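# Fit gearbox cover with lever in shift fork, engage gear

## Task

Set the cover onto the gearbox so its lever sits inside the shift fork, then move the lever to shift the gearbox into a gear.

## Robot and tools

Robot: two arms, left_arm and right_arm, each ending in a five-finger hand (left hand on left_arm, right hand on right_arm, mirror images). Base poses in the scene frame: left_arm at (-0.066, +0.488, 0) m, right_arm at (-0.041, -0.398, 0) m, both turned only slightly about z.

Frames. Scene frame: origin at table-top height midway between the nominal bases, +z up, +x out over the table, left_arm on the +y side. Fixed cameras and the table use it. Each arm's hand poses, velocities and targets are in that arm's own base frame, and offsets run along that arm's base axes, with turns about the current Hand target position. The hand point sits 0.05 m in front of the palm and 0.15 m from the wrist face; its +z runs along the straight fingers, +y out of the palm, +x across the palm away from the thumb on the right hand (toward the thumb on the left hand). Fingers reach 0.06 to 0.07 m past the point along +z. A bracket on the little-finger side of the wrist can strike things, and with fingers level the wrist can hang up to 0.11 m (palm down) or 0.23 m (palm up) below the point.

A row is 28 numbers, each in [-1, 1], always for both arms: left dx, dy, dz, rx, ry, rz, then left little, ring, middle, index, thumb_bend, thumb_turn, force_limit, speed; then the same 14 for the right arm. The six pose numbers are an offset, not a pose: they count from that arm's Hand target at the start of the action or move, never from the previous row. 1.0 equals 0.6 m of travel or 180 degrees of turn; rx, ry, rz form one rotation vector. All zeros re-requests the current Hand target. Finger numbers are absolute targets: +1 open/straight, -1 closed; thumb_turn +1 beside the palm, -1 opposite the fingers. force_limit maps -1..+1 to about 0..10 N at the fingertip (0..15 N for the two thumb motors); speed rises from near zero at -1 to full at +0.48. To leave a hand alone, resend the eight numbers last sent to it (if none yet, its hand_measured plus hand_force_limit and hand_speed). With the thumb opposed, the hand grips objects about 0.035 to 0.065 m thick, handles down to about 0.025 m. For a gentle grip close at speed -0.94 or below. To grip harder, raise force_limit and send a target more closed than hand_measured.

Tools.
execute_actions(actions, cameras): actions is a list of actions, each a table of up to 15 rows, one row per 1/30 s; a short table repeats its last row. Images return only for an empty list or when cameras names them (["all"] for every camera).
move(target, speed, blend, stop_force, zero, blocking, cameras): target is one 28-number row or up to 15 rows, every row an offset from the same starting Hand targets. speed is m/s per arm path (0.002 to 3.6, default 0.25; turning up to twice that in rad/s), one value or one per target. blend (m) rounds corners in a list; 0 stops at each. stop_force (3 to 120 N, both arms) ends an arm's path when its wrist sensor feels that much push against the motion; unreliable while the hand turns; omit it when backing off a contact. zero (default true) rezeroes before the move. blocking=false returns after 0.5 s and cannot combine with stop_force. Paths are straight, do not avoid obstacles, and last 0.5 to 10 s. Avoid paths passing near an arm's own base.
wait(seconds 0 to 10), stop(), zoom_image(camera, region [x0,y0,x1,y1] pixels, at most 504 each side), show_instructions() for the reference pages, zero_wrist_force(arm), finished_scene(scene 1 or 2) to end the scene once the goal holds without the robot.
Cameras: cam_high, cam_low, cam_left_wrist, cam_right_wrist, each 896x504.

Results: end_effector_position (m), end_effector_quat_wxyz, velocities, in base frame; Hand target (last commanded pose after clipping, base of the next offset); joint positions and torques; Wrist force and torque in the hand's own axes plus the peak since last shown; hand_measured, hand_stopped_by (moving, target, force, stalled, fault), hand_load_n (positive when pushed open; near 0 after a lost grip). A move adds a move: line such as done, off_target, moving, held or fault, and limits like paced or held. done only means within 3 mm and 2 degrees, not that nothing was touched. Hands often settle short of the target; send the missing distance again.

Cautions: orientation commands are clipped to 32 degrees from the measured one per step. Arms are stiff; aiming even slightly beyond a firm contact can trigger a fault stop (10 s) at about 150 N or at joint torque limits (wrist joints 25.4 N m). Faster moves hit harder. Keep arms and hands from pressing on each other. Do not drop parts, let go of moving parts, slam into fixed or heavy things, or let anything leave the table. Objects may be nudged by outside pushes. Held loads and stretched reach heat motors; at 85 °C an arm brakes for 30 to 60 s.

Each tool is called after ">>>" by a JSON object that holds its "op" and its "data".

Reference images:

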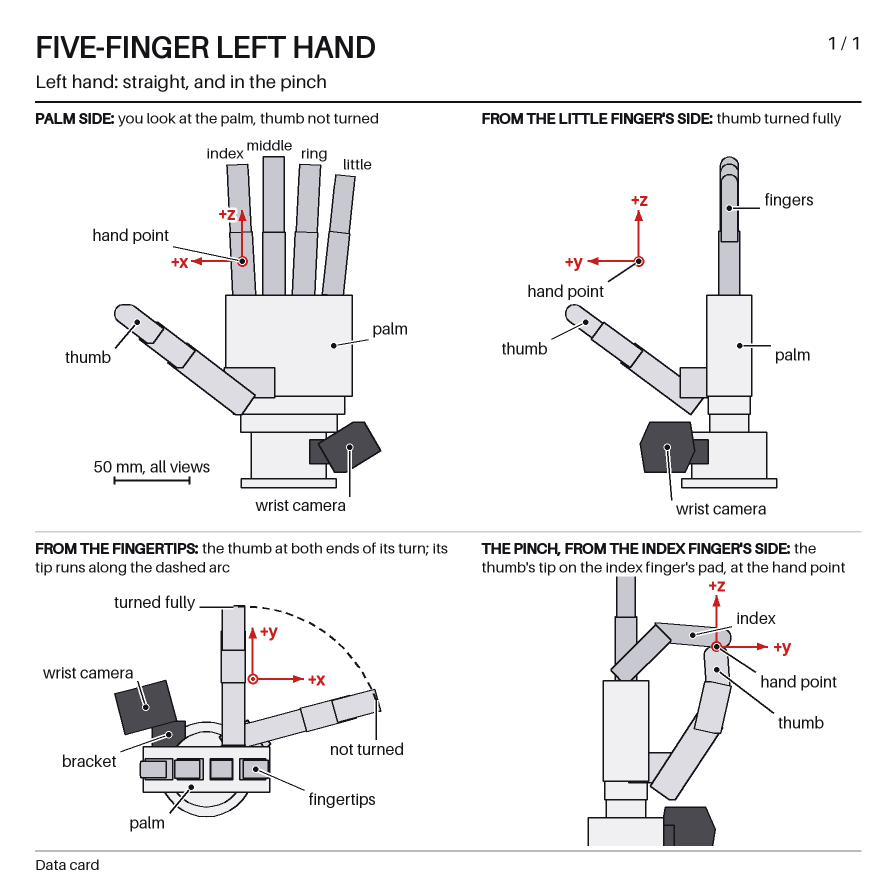

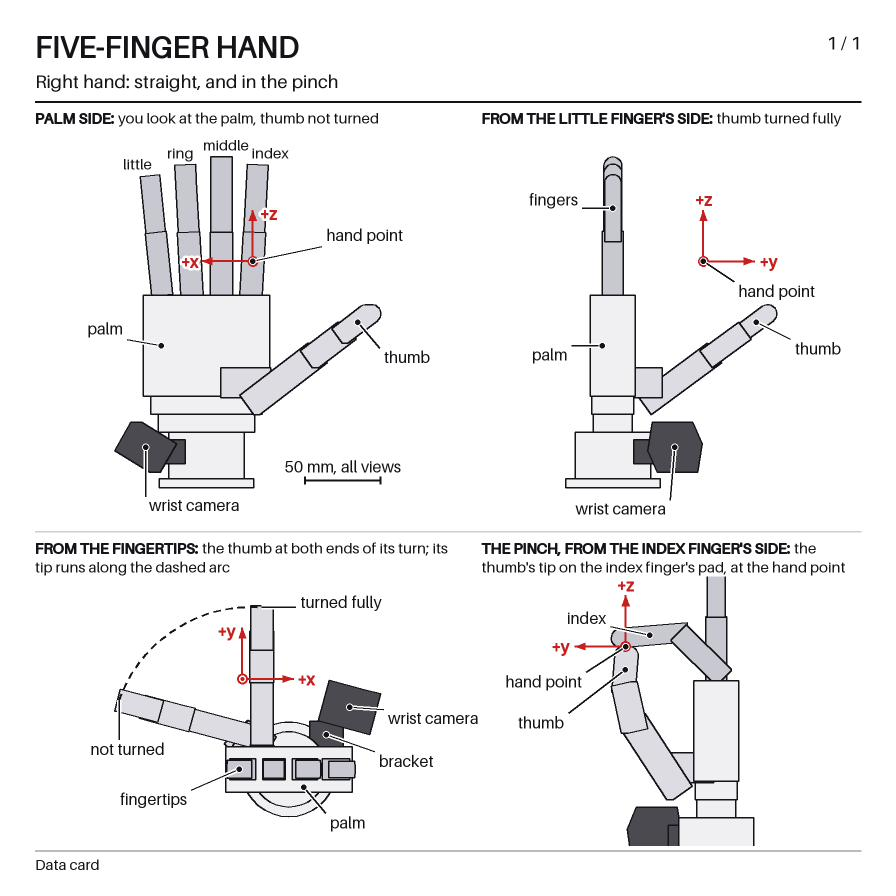

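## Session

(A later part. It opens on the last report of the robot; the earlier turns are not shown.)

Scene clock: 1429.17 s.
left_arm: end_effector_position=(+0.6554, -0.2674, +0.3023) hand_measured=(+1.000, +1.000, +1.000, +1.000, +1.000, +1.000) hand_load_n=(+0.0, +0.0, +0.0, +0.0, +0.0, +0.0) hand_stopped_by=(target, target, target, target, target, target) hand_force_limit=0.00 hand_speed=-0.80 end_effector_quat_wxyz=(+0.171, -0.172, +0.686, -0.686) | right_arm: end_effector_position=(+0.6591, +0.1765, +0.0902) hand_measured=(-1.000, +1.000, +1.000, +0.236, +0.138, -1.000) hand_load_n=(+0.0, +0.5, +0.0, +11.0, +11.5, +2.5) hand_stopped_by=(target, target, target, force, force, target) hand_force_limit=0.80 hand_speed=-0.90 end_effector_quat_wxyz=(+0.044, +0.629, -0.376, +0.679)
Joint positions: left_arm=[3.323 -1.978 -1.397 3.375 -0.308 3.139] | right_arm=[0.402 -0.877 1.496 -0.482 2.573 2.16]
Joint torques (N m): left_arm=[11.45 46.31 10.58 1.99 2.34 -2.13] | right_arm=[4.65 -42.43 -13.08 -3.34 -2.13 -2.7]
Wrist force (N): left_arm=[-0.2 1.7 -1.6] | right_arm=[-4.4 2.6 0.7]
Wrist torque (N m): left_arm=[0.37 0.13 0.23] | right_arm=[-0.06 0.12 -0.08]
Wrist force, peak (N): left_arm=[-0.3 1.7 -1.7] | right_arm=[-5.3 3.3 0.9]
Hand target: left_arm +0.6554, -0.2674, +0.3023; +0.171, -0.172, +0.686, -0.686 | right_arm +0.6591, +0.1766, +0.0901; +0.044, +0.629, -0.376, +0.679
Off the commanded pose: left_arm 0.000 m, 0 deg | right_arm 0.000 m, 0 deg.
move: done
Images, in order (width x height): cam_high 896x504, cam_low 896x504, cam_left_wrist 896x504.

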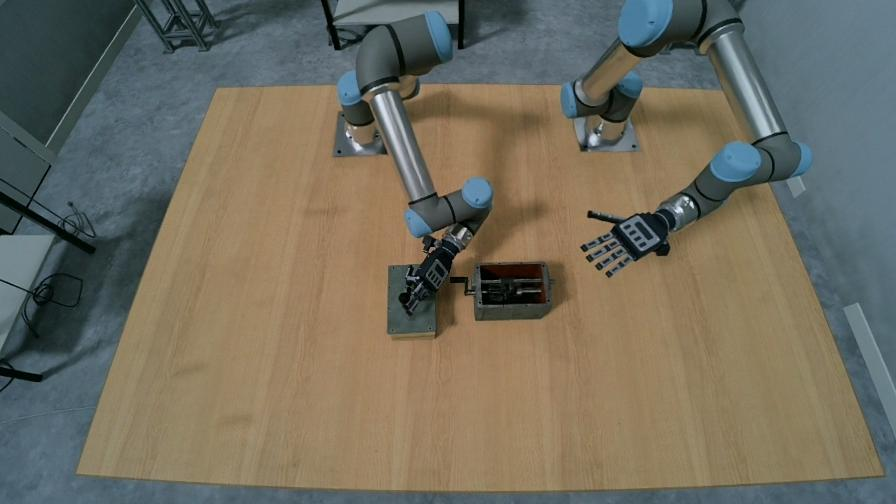

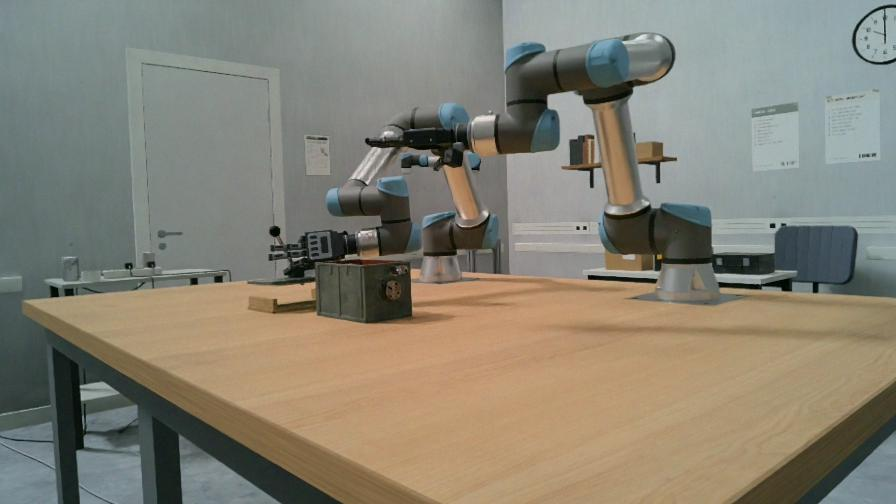

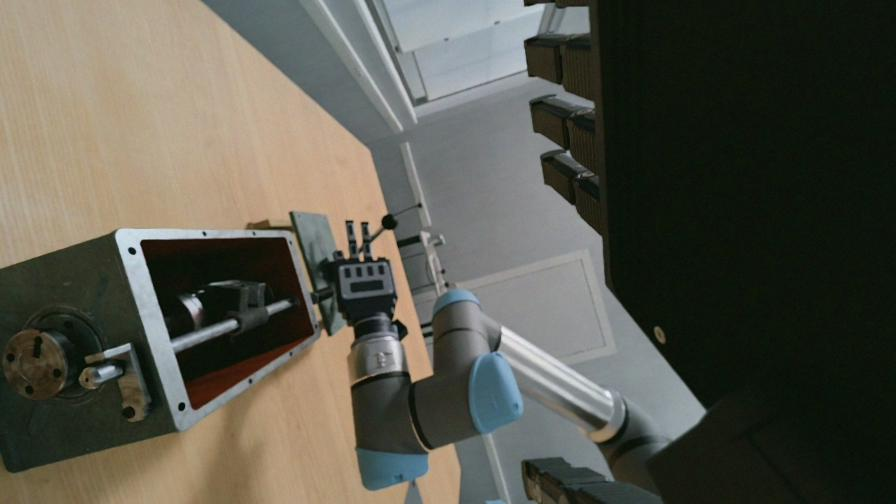

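>>> {"op": "move", "data": {"target": [[0,0,0,0,0,0,1,1,1,1,1,1,0,-0.8,0,0,-0.07,0,0,0,-1,1,1,-0.55,-0.65,-1,0.8,-0.9]], "speed": 0.02, "stop_force": 5, "cameras": ["cam_low","cam_left_wrist","cam_high"]}}

>>> {"op": "zoom_image", "data": {"camera": "cam_low", "region": [240, 225, 360, 325]}}

>>> {"op": "zoom_image", "data": {"camera": "cam_left_wrist", "region": [230, 190, 430, 350]}}

Scene clock: 1446.30 s.
left_arm: end_effector_position=(+0.6554, -0.2674, +0.3023) hand_measured=(+1.000, +1.000, +1.000, +1.000, +1.000, +1.000) hand_load_n=(+0.0, +0.0, +0.0, +0.0, +0.0, +0.0) hand_stopped_by=(target, target, target, target, target, target) hand_force_limit=0.00 hand_speed=-0.80 end_effector_quat_wxyz=(+0.171, -0.172, +0.686, -0.686) | right_arm: end_effector_position=(+0.6591, +0.1766, +0.0597) hand_measured=(-1.000, +1.000, +1.000, +0.236, +0.138, -1.000) hand_load_n=(+0.0, +0.5, +0.0, +9.0, +12.5, +4.0) hand_stopped_by=(target, target, target, force, force, target) hand_force_limit=0.80 hand_speed=-0.90 end_effector_quat_wxyz=(+0.044, +0.629, -0.376, +0.679)
Joint positions: left_arm=[3.323 -1.978 -1.397 3.375 -0.308 3.139] | right_arm=[0.402 -0.834 1.511 -0.541 2.573 2.16]
Joint torques (N m): left_arm=[11.31 45.94 11.22 1.87 2.38 -2] | right_arm=[5.41 -67.07 -31.38 0.78 -1.41 1.42]
Wrist force (N): left_arm=[-0.4 1.5 -1.6] | right_arm=[-4.2 2.6 0.8]
Wrist torque (N m): left_arm=[0.35 0.14 0.23] | right_arm=[-0.08 0.09 -0.07]
Wrist force, peak (N): left_arm=[-0.2 1.7 -1.7] | right_arm=[-4.5 2.8 0.8]
Hand target: left_arm +0.6554, -0.2674, +0.3023; +0.171, -0.172, +0.686, -0.686 | right_arm +0.6591, +0.1766, +0.0597; +0.044, +0.629, -0.376, +0.679 (not the last commanded pose)
Off the commanded pose: left_arm 0.000 m, 0 deg | right_arm 0.012 m, 0 deg.
move: contact (right_arm)
Images, in order (width x height): cam_high 896x504, cam_low 896x504, cam_left_wrist 896x504.

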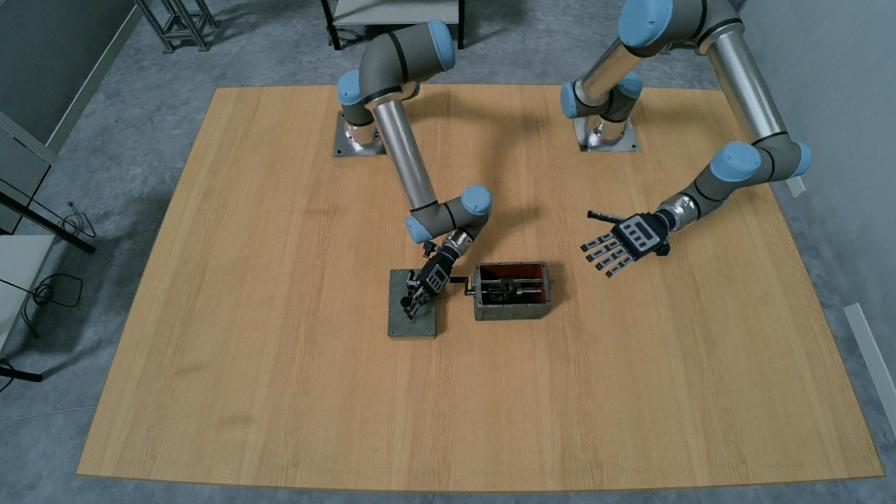

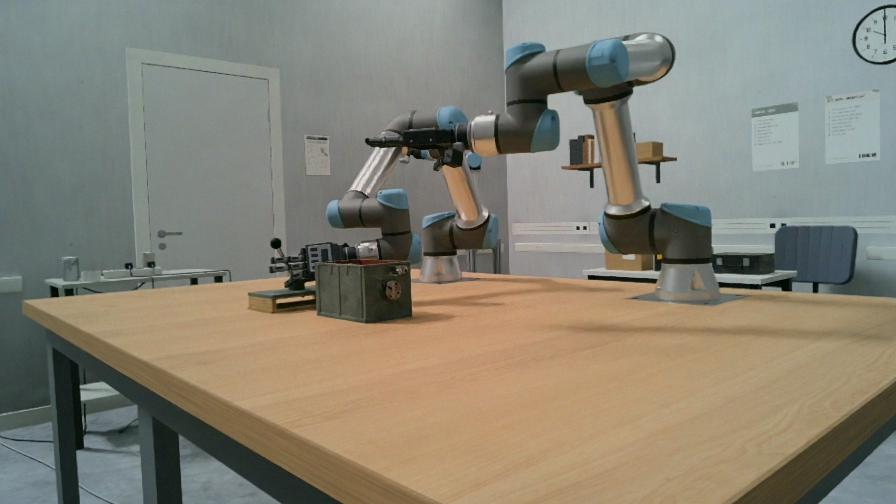

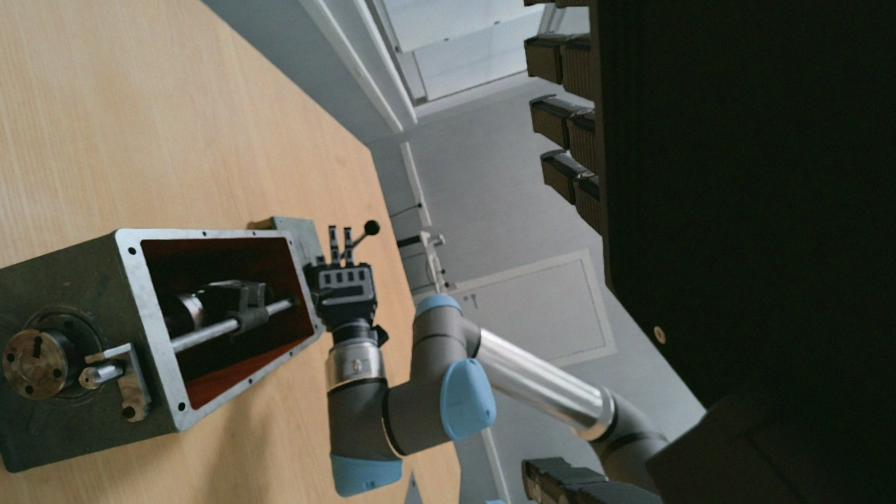

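Scaled by 4.200 from the camera's 896x504 image, which has a finer 1280x720 frame.

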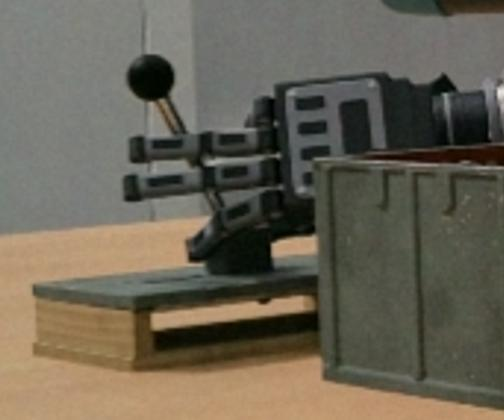

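Scaled by 2.520 from the camera's 896x504 image, which has a finer 1280x720 frame.

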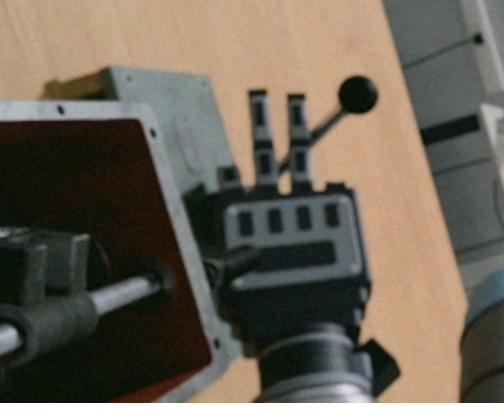

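>>> {"op": "move", "data": {"target": [[0,0,0,0,0,0,1,1,1,1,1,1,0,-0.8,0,0,-0.02,0,0,0,-1,1,1,-0.55,-0.65,-1,0.8,-0.9]], "speed": 0.01, "stop_force": 9, "cameras": ["cam_low","cam_right_wrist"]}}

>>> {"op": "zoom_image", "data": {"camera": "cam_low", "region": [240, 225, 360, 325]}}

Scene clock: 1460.80 s.
left_arm: end_effector_position=(+0.6554, -0.2674, +0.3023) hand_measured=(+1.000, +1.000, +1.000, +1.000, +1.000, +1.000) hand_load_n=(+0.0, +0.0, -0.5, +0.0, +0.0, -0.5) hand_stopped_by=(target, target, target, target, target, target) hand_force_limit=0.00 hand_speed=-0.80 end_effector_quat_wxyz=(+0.171, -0.172, +0.686, -0.686) | right_arm: end_effector_position=(+0.6592, +0.1766, +0.0583) hand_measured=(-1.000, +1.000, +1.000, +0.236, +0.138, -1.000) hand_load_n=(+0.0, +0.0, +0.0, +9.5, +11.5, +0.5) hand_stopped_by=(target, target, target, force, force, target) hand_force_limit=0.80 hand_speed=-0.90 end_effector_quat_wxyz=(+0.044, +0.628, -0.376, +0.679)
Joint positions: left_arm=[3.323 -1.978 -1.397 3.375 -0.308 3.139] | right_arm=[0.402 -0.832 1.512 -0.544 2.573 2.16]
Joint torques (N m): left_arm=[11.07 45.35 10.84 1.8 2.33 -1.99] | right_arm=[5.44 -62.85 -28.41 0.72 -1.45 0.01]
Wrist force (N): left_arm=[-0.3 1.5 -1.5] | right_arm=[-0.8 -0.6 0.8]
Wrist torque (N m): left_arm=[0.34 0.14 0.24] | right_arm=[-0.07 0.17 -0.20]
Wrist force, peak (N): left_arm=[-0.4 1.6 -1.6] | right_arm=[4.8 -7.1 -1.9]
Hand target: left_arm +0.6554, -0.2674, +0.3023; +0.171, -0.172, +0.686, -0.686 | right_arm +0.6593, +0.1766, +0.0583; +0.044, +0.628, -0.376, +0.679 (not the last commanded pose)
Off the commanded pose: left_arm 0.000 m, 0 deg | right_arm 0.011 m, 0 deg.
move: contact (right_arm)
Images, in order (width x height): cam_low 896x504, cam_right_wrist 896x504.

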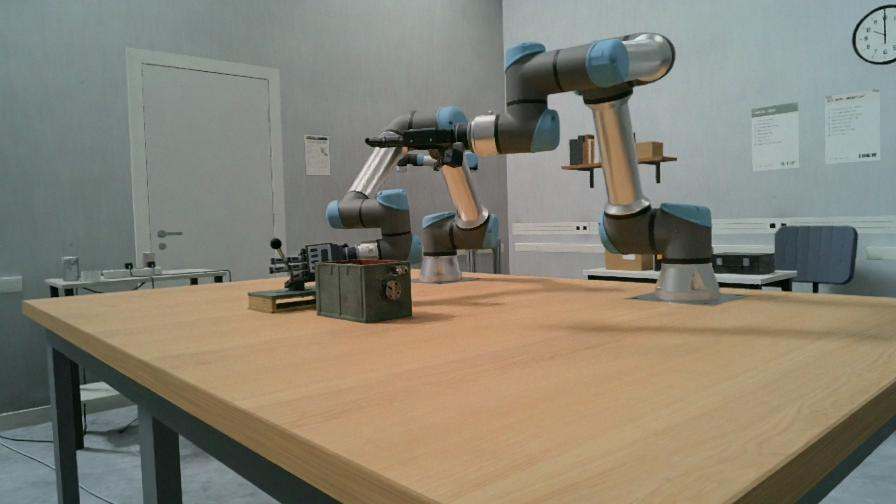

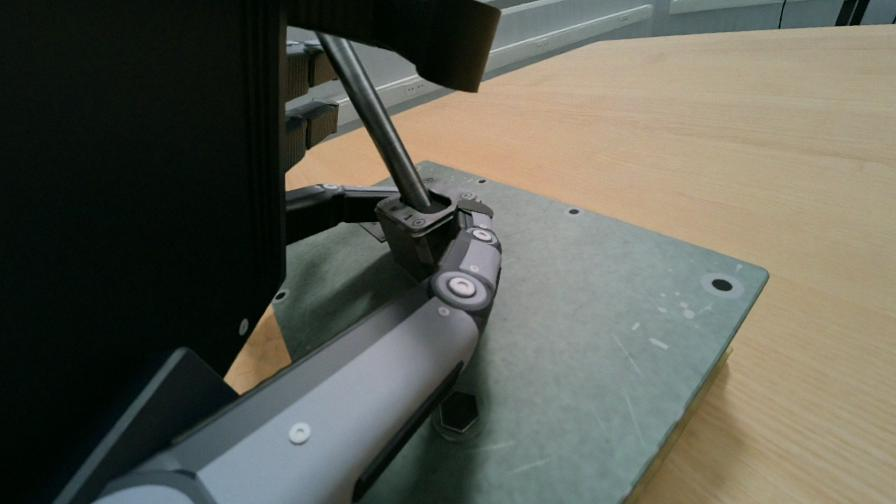

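Scaled by 4.200 from the camera's 896x504 image, which has a finer 1280x720 frame.

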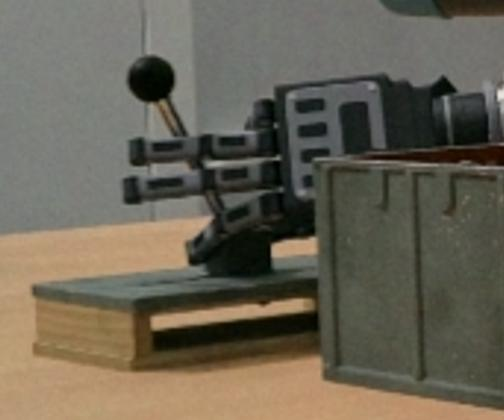

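>>> {"op": "move", "data": {"target": [[0,0,0,0,0,0,1,1,1,1,1,1,0,-0.8,0,0,-0.01,0,0,0,-1,1,1,-0.55,-0.65,-1,0.8,-0.9]], "speed": 0.006, "stop_force": 12}}

Scene clock: 1469.23 s.
left_arm: end_effector_position=(+0.6554, -0.2674, +0.3023) hand_measured=(+1.000, +1.000, +1.000, +1.000, +1.000, +1.000) hand_load_n=(+0.0, +0.0, +0.0, +0.0, +0.0, -0.5) hand_stopped_by=(target, target, target, target, target, target) hand_force_limit=0.00 hand_speed=-0.80 end_effector_quat_wxyz=(+0.171, -0.172, +0.686, -0.686) | right_arm: end_effector_position=(+0.6593, +0.1767, +0.0571) hand_measured=(-1.000, +1.000, +1.000, +0.236, +0.138, -1.000) hand_load_n=(+0.0, +0.0, +0.0, +9.0, +7.5, -7.5) hand_stopped_by=(target, target, target, force, force, target) hand_force_limit=0.80 hand_speed=-0.90 end_effector_quat_wxyz=(+0.044, +0.628, -0.376, +0.679)
Joint positions: left_arm=[3.323 -1.978 -1.397 3.375 -0.308 3.139] | right_arm=[0.402 -0.83 1.512 -0.546 2.573 2.16]
Joint torques (N m): left_arm=[11.14 45.91 11.37 1.82 2.34 -1.89] | right_arm=[3.73 -56.51 -27.11 1.24 -0.01 -1.43]
Wrist force (N): left_arm=[-0.4 1.5 -1.4] | right_arm=[7.4 -5.1 -5.0]
Wrist torque (N m): left_arm=[0.34 0.15 0.23] | right_arm=[-0.19 0.31 -0.14]
Wrist force, peak (N): left_arm=[-0.5 1.6 -1.7] | right_arm=[11.0 -8.2 -6.4]
Hand target: left_arm +0.6554, -0.2674, +0.3023; +0.171, -0.172, +0.686, -0.686 | right_arm +0.6594, +0.1766, +0.0571; +0.044, +0.628, -0.376, +0.679 (not the last commanded pose)
Off the commanded pose: left_arm 0.000 m, 0 deg | right_arm 0.005 m, 0 deg.
move: contact (right_arm)

>>> {"op": "execute_actions", "data": {"actions": [[[0,0,0,0,0,0,1,1,1,1,1,1,0,-0.8,0,0,0,0,0,0,-1,0.7,1,-0.55,-0.65,-1,-0.2,-0.88]]]}}

>>> {"op": "wait", "data": {"seconds": 1.5, "cameras": ["cam_low","cam_right_wrist"]}}

>>> {"op": "zoom_image", "data": {"camera": "cam_low", "region": [240, 225, 360, 325]}}

Scene clock: 1478.23 s.
left_arm: end_effector_position=(+0.6554, -0.2674, +0.3023) hand_measured=(+1.000, +1.000, +1.000, +1.000, +1.000, +1.000) hand_load_n=(+0.0, +0.0, +0.0, +0.0, +0.0, -0.5) hand_stopped_by=(target, target, target, target, target, target) hand_force_limit=0.00 hand_speed=-0.80 end_effector_quat_wxyz=(+0.171, -0.172, +0.686, -0.686) | right_arm: end_effector_position=(+0.6594, +0.1767, +0.0571) hand_measured=(-1.000, +0.968, +1.000, +0.236, +0.138, -1.000) hand_load_n=(+0.0, +3.5, +0.0, +9.0, +8.5, -8.0) hand_stopped_by=(target, force, target, force, force, target) hand_force_limit=-0.20 hand_speed=-0.88 end_effector_quat_wxyz=(+0.044, +0.628, -0.376, +0.679)
Joint positions: left_arm=[3.323 -1.978 -1.397 3.375 -0.308 3.139] | right_arm=[0.402 -0.83 1.512 -0.546 2.573 2.16]
Joint torques (N m): left_arm=[10.93 45.72 10.86 1.7 2.2 -1.88] | right_arm=[-0.21 -56.13 -23.95 -1.79 0.41 -1.46]
Wrist force (N): left_arm=[-0.2 1.2 -1.5] | right_arm=[6.8 -4.3 -2.4]
Wrist torque (N m): left_arm=[0.29 0.14 0.25] | right_arm=[-0.10 0.32 -0.35]
Wrist force, peak (N): left_arm=[-0.3 1.6 -1.7] | right_arm=[7.5 -5.5 -5.2]
Hand target: left_arm +0.6554, -0.2674, +0.3023; +0.171, -0.172, +0.686, -0.686 | right_arm +0.6594, +0.1766, +0.0571; +0.044, +0.628, -0.376, +0.679
Off the commanded pose: left_arm 0.000 m, 0 deg | right_arm 0.000 m, 0 deg.
Step readings (end_effector_position of left_arm | right_arm):
0: (+0.6554, -0.2674, +0.3023) | (+0.6593, +0.1767, +0.0571)
1: (+0.6554, -0.2674, +0.3023) | (+0.6593, +0.1767, +0.0571)
2: (+0.6554, -0.2674, +0.3023) | (+0.6593, +0.1767, +0.0571)
4: (+0.6554, -0.2674, +0.3023) | (+0.6594, +0.1767, +0.0571)
8: (+0.6554, -0.2674, +0.3023) | (+0.6594, +0.1767, +0.0571)
15: (+0.6554, -0.2674, +0.3023) | (+0.6594, +0.1767, +0.0571)

Scene clock: 1479.73 s.
left_arm: end_effector_position=(+0.6554, -0.2674, +0.3023) hand_measured=(+1.000, +1.000, +1.000, +1.000, +1.000, +1.000) hand_load_n=(+0.0, +0.0, +0.0, +0.0, +0.0, +0.0) hand_stopped_by=(target, target, target, target, target, target) hand_force_limit=0.00 hand_speed=-0.80 end_effector_quat_wxyz=(+0.171, -0.172, +0.686, -0.686) | right_arm: end_effector_position=(+0.6594, +0.1767, +0.0571) hand_measured=(-1.000, +0.968, +1.000, +0.236, +0.138, -1.000) hand_load_n=(+0.0, +3.5, +0.0, +8.5, +8.5, -8.0) hand_stopped_by=(target, force, target, force, force, target) hand_force_limit=-0.20 hand_speed=-0.88 end_effector_quat_wxyz=(+0.044, +0.628, -0.376, +0.679)
Joint positions: left_arm=[3.323 -1.978 -1.397 3.375 -0.308 3.139] | right_arm=[0.402 -0.83 1.512 -0.546 2.573 2.16]
Joint torques (N m): left_arm=[10.36 45.37 10.55 1.77 2.36 -1.87] | right_arm=[-2.18 -54.78 -19.38 -1.73 0.38 -1.61]
Wrist force (N): left_arm=[-0.2 1.5 -1.3] | right_arm=[6.6 -4.4 -2.5]
Wrist torque (N m): left_arm=[0.32 0.13 0.24] | right_arm=[-0.10 0.37 -0.37]
Wrist force, peak (N): left_arm=[-0.4 1.7 -1.6] | right_arm=[7.3 -4.9 -2.8]
Hand target: left_arm +0.6554, -0.2674, +0.3023; +0.171, -0.172, +0.686, -0.686 | right_arm +0.6594, +0.1766, +0.0571; +0.044, +0.628, -0.376, +0.679
Off the commanded pose: left_arm 0.000 m, 0 deg | right_arm 0.000 m, 0 deg.
wait: 1.50 s; at rest by 0.17 s
Images, in order (width x height): cam_low 896x504, cam_right_wrist 896x504.

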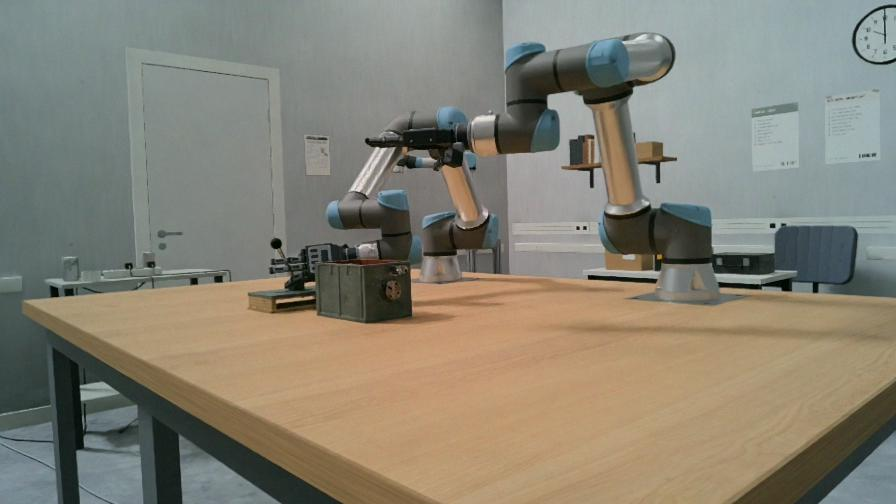

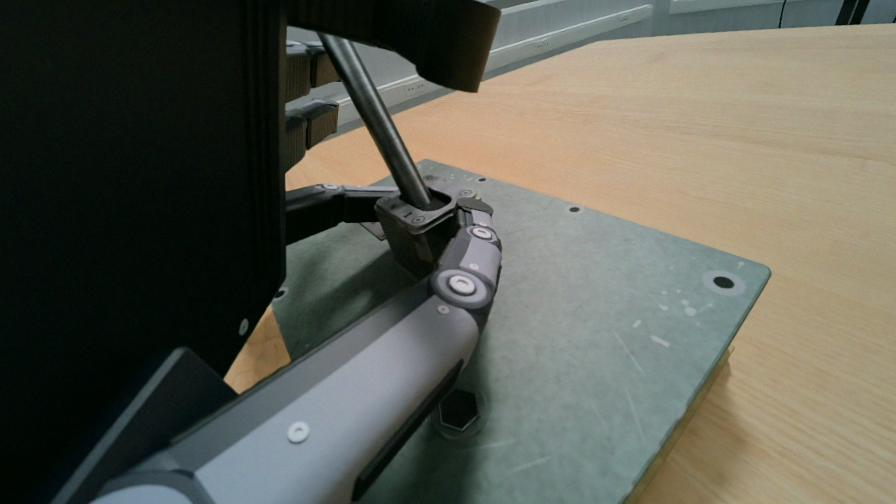

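Scaled by 4.200 from the camera's 896x504 image, which has a finer 1280x720 frame.

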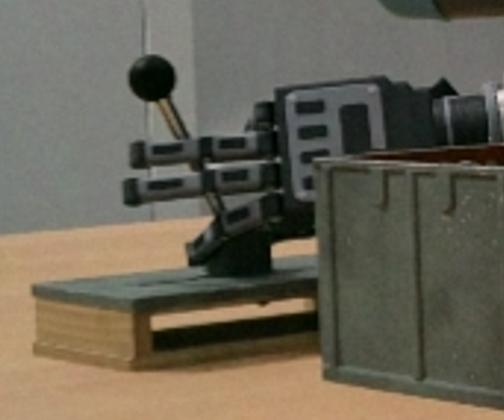

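>>> {"op": "execute_actions", "data": {"actions": [[[0,0,0,0,0,0,1,1,1,1,1,1,0,-0.8,0,0,0,0,0,0,-1,0.65,1,-0.55,-0.65,-1,0.2,-0.9]]]}}

>>> {"op": "wait", "data": {"seconds": 1.5, "cameras": ["cam_low","cam_right_wrist"]}}

Scene clock: 1486.23 s.
left_arm: end_effector_position=(+0.6554, -0.2674, +0.3023) hand_measured=(+1.000, +1.000, +1.000, +1.000, +1.000, +1.000) hand_load_n=(+0.0, +0.0, +0.0, +0.0, +0.0, -0.5) hand_stopped_by=(target, target, target, target, target, target) hand_force_limit=0.00 hand_speed=-0.80 end_effector_quat_wxyz=(+0.171, -0.172, +0.686, -0.686) | right_arm: end_effector_position=(+0.6594, +0.1767, +0.0571) hand_measured=(-1.000, +0.650, +1.000, +0.236, +0.138, -1.000) hand_load_n=(+0.0, +2.0, +0.0, +9.5, +8.0, -7.5) hand_stopped_by=(target, target, target, force, force, target) hand_force_limit=0.20 hand_speed=-0.90 end_effector_quat_wxyz=(+0.044, +0.628, -0.376, +0.679)
Joint positions: left_arm=[3.323 -1.978 -1.397 3.375 -0.308 3.139] | right_arm=[0.402 -0.83 1.512 -0.546 2.573 2.16]
Joint torques (N m): left_arm=[10.61 45.34 11.32 1.65 2.33 -1.9] | right_arm=[-5.96 -49.88 -6.75 -1.87 0.61 -1.45]
Wrist force (N): left_arm=[-0.5 1.6 -1.6] | right_arm=[7.3 -5.1 -1.6]
Wrist torque (N m): left_arm=[0.36 0.16 0.22] | right_arm=[-0.26 0.28 -0.26]
Wrist force, peak (N): left_arm=[-0.4 1.6 -1.7] | right_arm=[6.8 -5.8 -2.2]
Hand target: left_arm +0.6554, -0.2674, +0.3023; +0.171, -0.172, +0.686, -0.686 | right_arm +0.6594, +0.1766, +0.0571; +0.044, +0.628, -0.376, +0.679
Off the commanded pose: left_arm 0.000 m, 0 deg | right_arm 0.000 m, 0 deg.
Step readings (end_effector_position of left_arm | right_arm):
0: (+0.6554, -0.2674, +0.3023) | (+0.6594, +0.1767, +0.0571)
1: (+0.6554, -0.2674, +0.3023) | (+0.6594, +0.1767, +0.0571)
2: (+0.6554, -0.2674, +0.3023) | (+0.6594, +0.1767, +0.0571)
4: (+0.6554, -0.2674, +0.3023) | (+0.6594, +0.1767, +0.0571)
8: (+0.6554, -0.2674, +0.3023) | (+0.6594, +0.1767, +0.0571)
15: (+0.6554, -0.2674, +0.3023) | (+0.6594, +0.1767, +0.0571)

Scene clock: 1487.73 s.
left_arm: end_effector_position=(+0.6554, -0.2674, +0.3023) hand_measured=(+1.000, +1.000, +1.000, +1.000, +1.000, +1.000) hand_load_n=(+0.0, +0.0, +0.0, +0.0, +0.0, -0.5) hand_stopped_by=(target, target, target, target, target, target) hand_force_limit=0.00 hand_speed=-0.80 end_effector_quat_wxyz=(+0.171, -0.172, +0.686, -0.686) | right_arm: end_effector_position=(+0.6594, +0.1767, +0.0571) hand_measured=(-1.000, +0.650, +1.000, +0.236, +0.138, -1.000) hand_load_n=(+0.0, +2.0, +0.0, +9.0, +8.0, -7.5) hand_stopped_by=(target, target, target, force, force, target) hand_force_limit=0.20 hand_speed=-0.90 end_effector_quat_wxyz=(+0.044, +0.628, -0.376, +0.679)
Joint positions: left_arm=[3.323 -1.978 -1.397 3.375 -0.308 3.139] | right_arm=[0.402 -0.83 1.512 -0.546 2.573 2.16]
Joint torques (N m): left_arm=[10.56 45.45 11.08 1.66 2.21 -1.58] | right_arm=[-6.58 -46.52 -8.53 -1.91 0.75 -1.5]
Wrist force (N): left_arm=[-0.3 1.3 -1.4] | right_arm=[7.3 -5.1 -1.6]
Wrist torque (N m): left_arm=[0.30 0.15 0.24] | right_arm=[-0.24 0.28 -0.25]
Wrist force, peak (N): left_arm=[-0.4 1.6 -1.8] | right_arm=[7.3 -5.1 -1.4]
Hand target: left_arm +0.6554, -0.2674, +0.3023; +0.171, -0.172, +0.686, -0.686 | right_arm +0.6594, +0.1766, +0.0571; +0.044, +0.628, -0.376, +0.679
Off the commanded pose: left_arm 0.000 m, 0 deg | right_arm 0.000 m, 0 deg.
wait: 1.50 s; at rest by 0.17 s
Images, in order (width x height): cam_low 896x504, cam_right_wrist 896x504.

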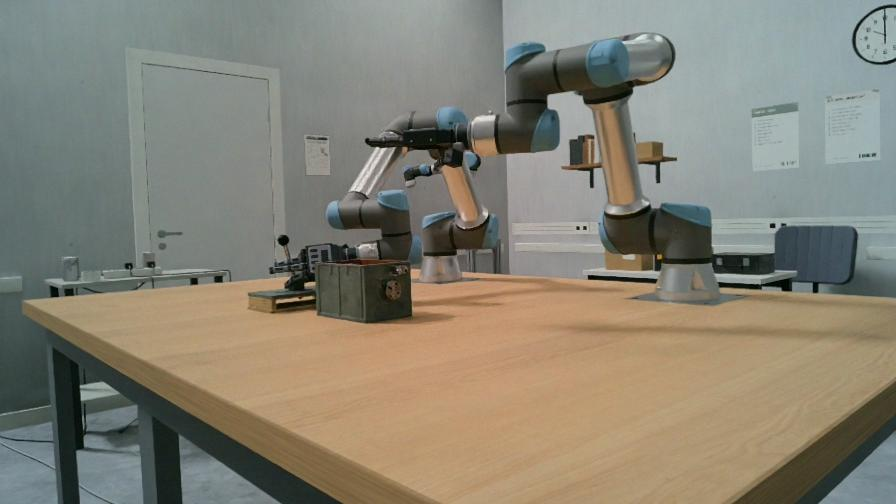

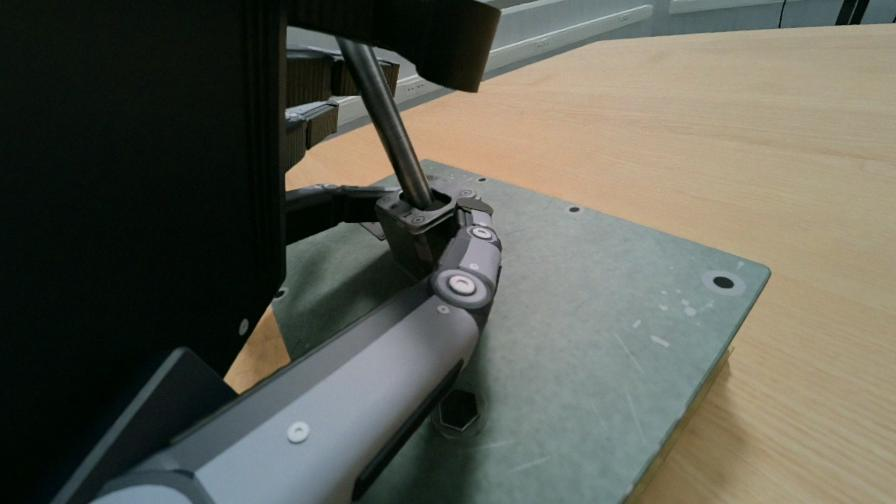

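>>> {"op": "zoom_image", "data": {"camera": "cam_low", "region": [240, 225, 360, 325]}}

>>> {"op": "wait", "data": {"seconds": 0.1, "cameras": ["cam_left_wrist"]}}

>>> {"op": "zoom_image", "data": {"camera": "cam_left_wrist", "region": [280, 190, 400, 350]}}

Scaled by 4.200 from the camera's 896x504 image, which has a finer 1280x720 frame.

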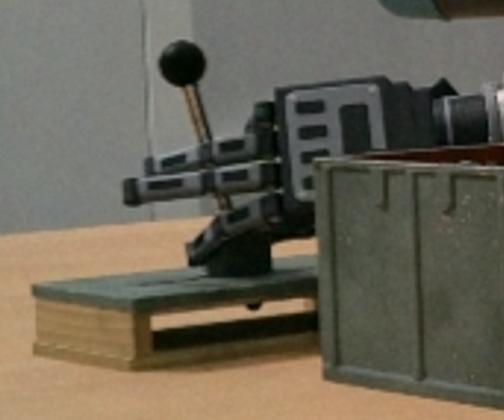

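Scene clock: 1492.27 s.
left_arm: end_effector_position=(+0.6554, -0.2674, +0.3023) hand_measured=(+1.000, +1.000, +1.000, +1.000, +1.000, +1.000) hand_load_n=(+0.0, +0.0, +0.0, +0.0, +0.0, -0.5) hand_stopped_by=(target, target, target, target, target, target) hand_force_limit=0.00 hand_speed=-0.80 end_effector_quat_wxyz=(+0.171, -0.172, +0.686, -0.686) | right_arm: end_effector_position=(+0.6594, +0.1767, +0.0571) hand_measured=(-1.000, +0.650, +1.000, +0.236, +0.138, -1.000) hand_load_n=(+0.0, +2.0, +0.0, +9.0, +8.0, -7.5) hand_stopped_by=(target, target, target, force, force, target) hand_force_limit=0.20 hand_speed=-0.90 end_effector_quat_wxyz=(+0.044, +0.628, -0.376, +0.679)
Joint positions: left_arm=[3.323 -1.978 -1.397 3.375 -0.308 3.139] | right_arm=[0.402 -0.83 1.512 -0.546 2.573 2.16]
Joint torques (N m): left_arm=[10.68 44.62 11.2 1.58 2.26 -1.74] | right_arm=[-8.05 -43.44 -7.22 -1.93 0.75 -1.39]
Wrist force (N): left_arm=[-0.2 1.7 -1.3] | right_arm=[6.9 -4.8 -1.4]
Wrist torque (N m): left_arm=[0.36 0.14 0.23] | right_arm=[-0.23 0.31 -0.26]
Wrist force, peak (N): left_arm=[-0.1 1.7 -1.6] | right_arm=[7.2 -5.4 -1.4]
Hand target: left_arm +0.6554, -0.2674, +0.3023; +0.171, -0.172, +0.686, -0.686 | right_arm +0.6594, +0.1766, +0.0571; +0.044, +0.628, -0.376, +0.679
Off the commanded pose: left_arm 0.000 m, 0 deg | right_arm 0.000 m, 0 deg.
wait: 0.10 s; at rest from the start
Images, in order (width x height): cam_left_wrist 896x504.

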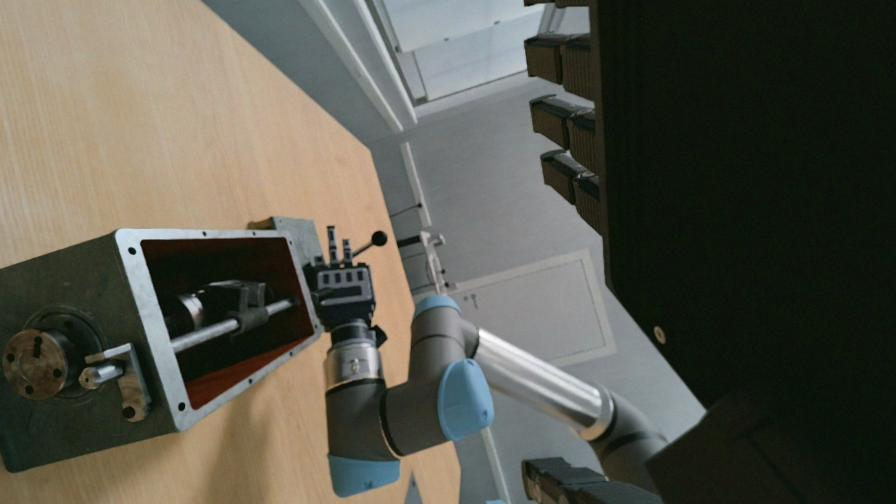

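Scaled by 3.150 from the camera's 896x504 image, which has a finer 1280x720 frame.

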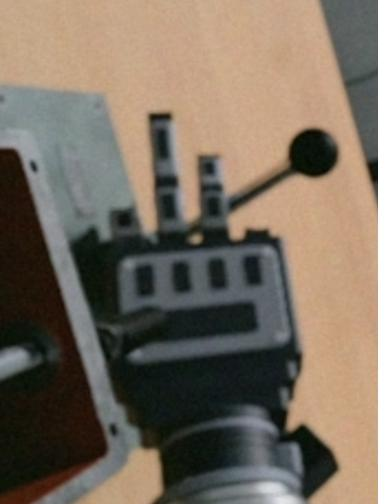

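>>> {"op": "execute_actions", "data": {"actions": [[[0,0,0,0,0,0,1,1,1,1,1,1,0,-0.8,0,0,0,0,0,0,-1,0.45,1,-0.55,-0.65,-1,0.2,-0.9]]]}}

>>> {"op": "wait", "data": {"seconds": 1, "cameras": ["cam_low","cam_left_wrist"]}}

>>> {"op": "zoom_image", "data": {"camera": "cam_low", "region": [240, 225, 360, 325]}}

>>> {"op": "zoom_image", "data": {"camera": "cam_left_wrist", "region": [280, 190, 400, 350]}}

Scene clock: 1503.03 s.
left_arm: end_effector_position=(+0.6554, -0.2674, +0.3023) hand_measured=(+1.000, +1.000, +1.000, +1.000, +1.000, +1.000) hand_load_n=(+0.0, +0.0, +0.0, +0.0, +0.0, -0.5) hand_stopped_by=(target, target, target, target, target, target) hand_force_limit=0.00 hand_speed=-0.80 end_effector_quat_wxyz=(+0.171, -0.172, +0.686, -0.686) | right_arm: end_effector_position=(+0.6594, +0.1766, +0.0571) hand_measured=(-1.000, +0.450, +1.000, +0.236, +0.138, -1.000) hand_load_n=(+0.0, +1.5, +0.0, +9.0, +8.0, -7.5) hand_stopped_by=(target, target, target, force, force, target) hand_force_limit=0.20 hand_speed=-0.90 end_effector_quat_wxyz=(+0.044, +0.628, -0.376, +0.679)
Joint positions: left_arm=[3.323 -1.978 -1.397 3.375 -0.308 3.139] | right_arm=[0.402 -0.83 1.512 -0.546 2.573 2.16]
Joint torques (N m): left_arm=[10.24 45.18 10.93 1.54 2.28 -1.67] | right_arm=[-9.71 -38.47 -8.38 -1.86 0.98 -1.41]
Wrist force (N): left_arm=[-0.4 1.6 -1.5] | right_arm=[7.1 -4.4 -1.4]
Wrist torque (N m): left_arm=[0.35 0.16 0.22] | right_arm=[-0.22 0.31 -0.19]
Wrist force, peak (N): left_arm=[-0.4 1.5 -1.8] | right_arm=[7.5 -5.1 -1.7]
Hand target: left_arm +0.6554, -0.2674, +0.3023; +0.171, -0.172, +0.686, -0.686 | right_arm +0.6594, +0.1766, +0.0571; +0.044, +0.628, -0.376, +0.679
Off the commanded pose: left_arm 0.000 m, 0 deg | right_arm 0.000 m, 0 deg.
Step readings (end_effector_position of left_arm | right_arm):
0: (+0.6554, -0.2674, +0.3023) | (+0.6594, +0.1767, +0.0571)
1: (+0.6554, -0.2674, +0.3023) | (+0.6594, +0.1767, +0.0571)
2: (+0.6554, -0.2674, +0.3023) | (+0.6594, +0.1767, +0.0571)
4: (+0.6554, -0.2674, +0.3023) | (+0.6594, +0.1767, +0.0571)
8: (+0.6554, -0.2674, +0.3023) | (+0.6594, +0.1767, +0.0571)
15: (+0.6554, -0.2674, +0.3023) | (+0.6594, +0.1767, +0.0571)

Scene clock: 1504.03 s.
left_arm: end_effector_position=(+0.6554, -0.2674, +0.3023) hand_measured=(+1.000, +1.000, +1.000, +1.000, +1.000, +1.000) hand_load_n=(+0.0, +0.0, +0.0, +0.0, +0.0, +0.0) hand_stopped_by=(target, target, target, target, target, target) hand_force_limit=0.00 hand_speed=-0.80 end_effector_quat_wxyz=(+0.171, -0.172, +0.686, -0.686) | right_arm: end_effector_position=(+0.6594, +0.1766, +0.0571) hand_measured=(-1.000, +0.450, +1.000, +0.236, +0.138, -1.000) hand_load_n=(+0.0, +1.5, +0.0, +9.0, +8.0, -7.5) hand_stopped_by=(target, target, target, force, force, target) hand_force_limit=0.20 hand_speed=-0.90 end_effector_quat_wxyz=(+0.044, +0.628, -0.376, +0.679)
Joint positions: left_arm=[3.323 -1.978 -1.397 3.375 -0.308 3.139] | right_arm=[0.402 -0.83 1.512 -0.546 2.573 2.16]
Joint torques (N m): left_arm=[10.38 44.45 10.87 1.58 2.15 -1.62] | right_arm=[-8.36 -39.84 -8.53 -1.71 1.03 -1.26]
Wrist force (N): left_arm=[-0.4 1.4 -1.5] | right_arm=[7.3 -4.3 -1.1]
Wrist torque (N m): left_arm=[0.33 0.16 0.23] | right_arm=[-0.23 0.27 -0.18]
Wrist force, peak (N): left_arm=[-0.4 1.5 -1.6] | right_arm=[7.6 -4.7 -1.2]
Hand target: left_arm +0.6554, -0.2674, +0.3023; +0.171, -0.172, +0.686, -0.686 | right_arm +0.6594, +0.1766, +0.0571; +0.044, +0.628, -0.376, +0.679
Off the commanded pose: left_arm 0.000 m, 0 deg | right_arm 0.000 m, 0 deg.
wait: 1.00 s; at rest by 0.17 s
Images, in order (width x height): cam_low 896x504, cam_left_wrist 896x504.

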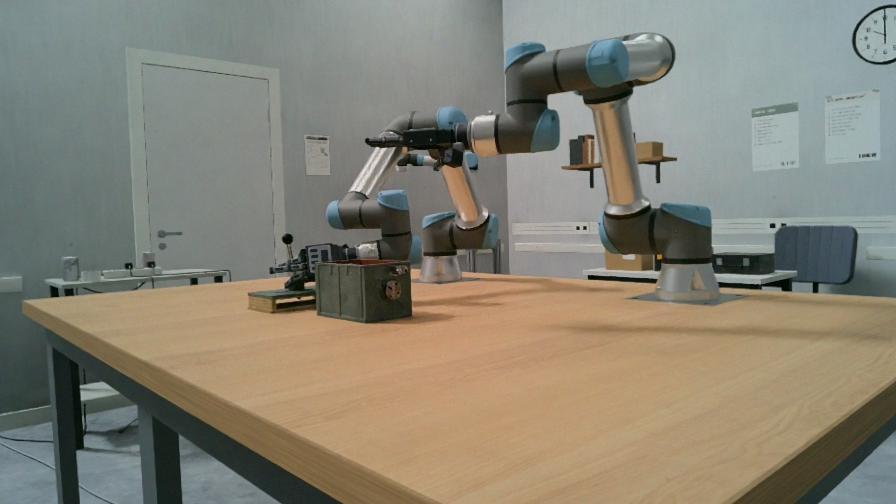

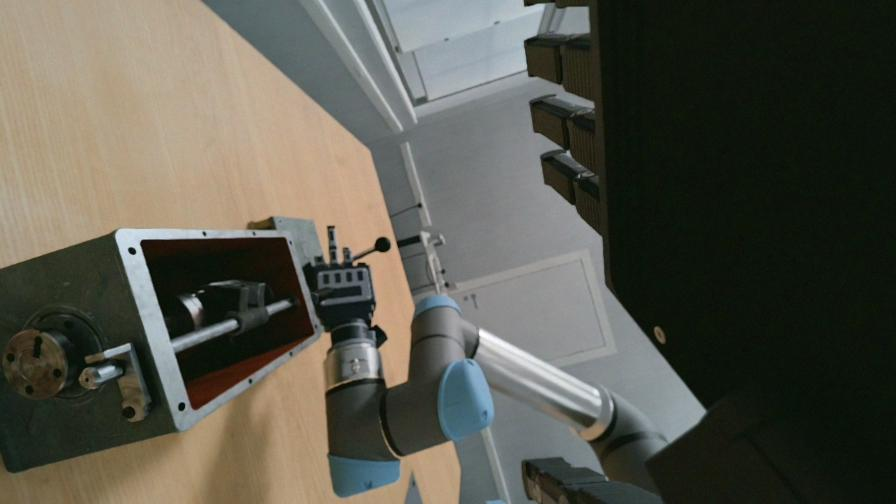

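Scaled by 4.200 from the camera's 896x504 image, which has a finer 1280x720 frame.

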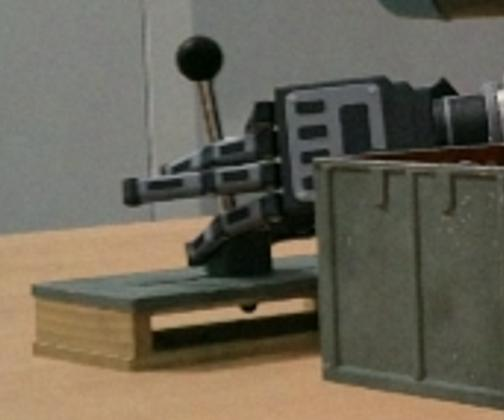

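Scaled by 3.150 from the camera's 896x504 image, which has a finer 1280x720 frame.

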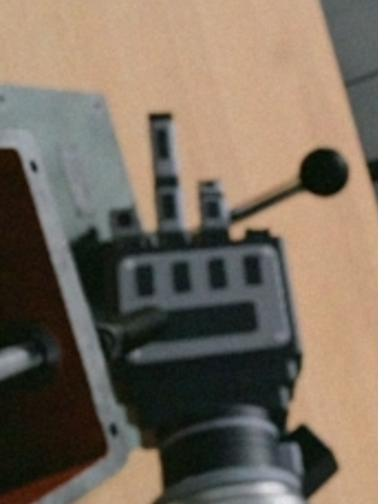

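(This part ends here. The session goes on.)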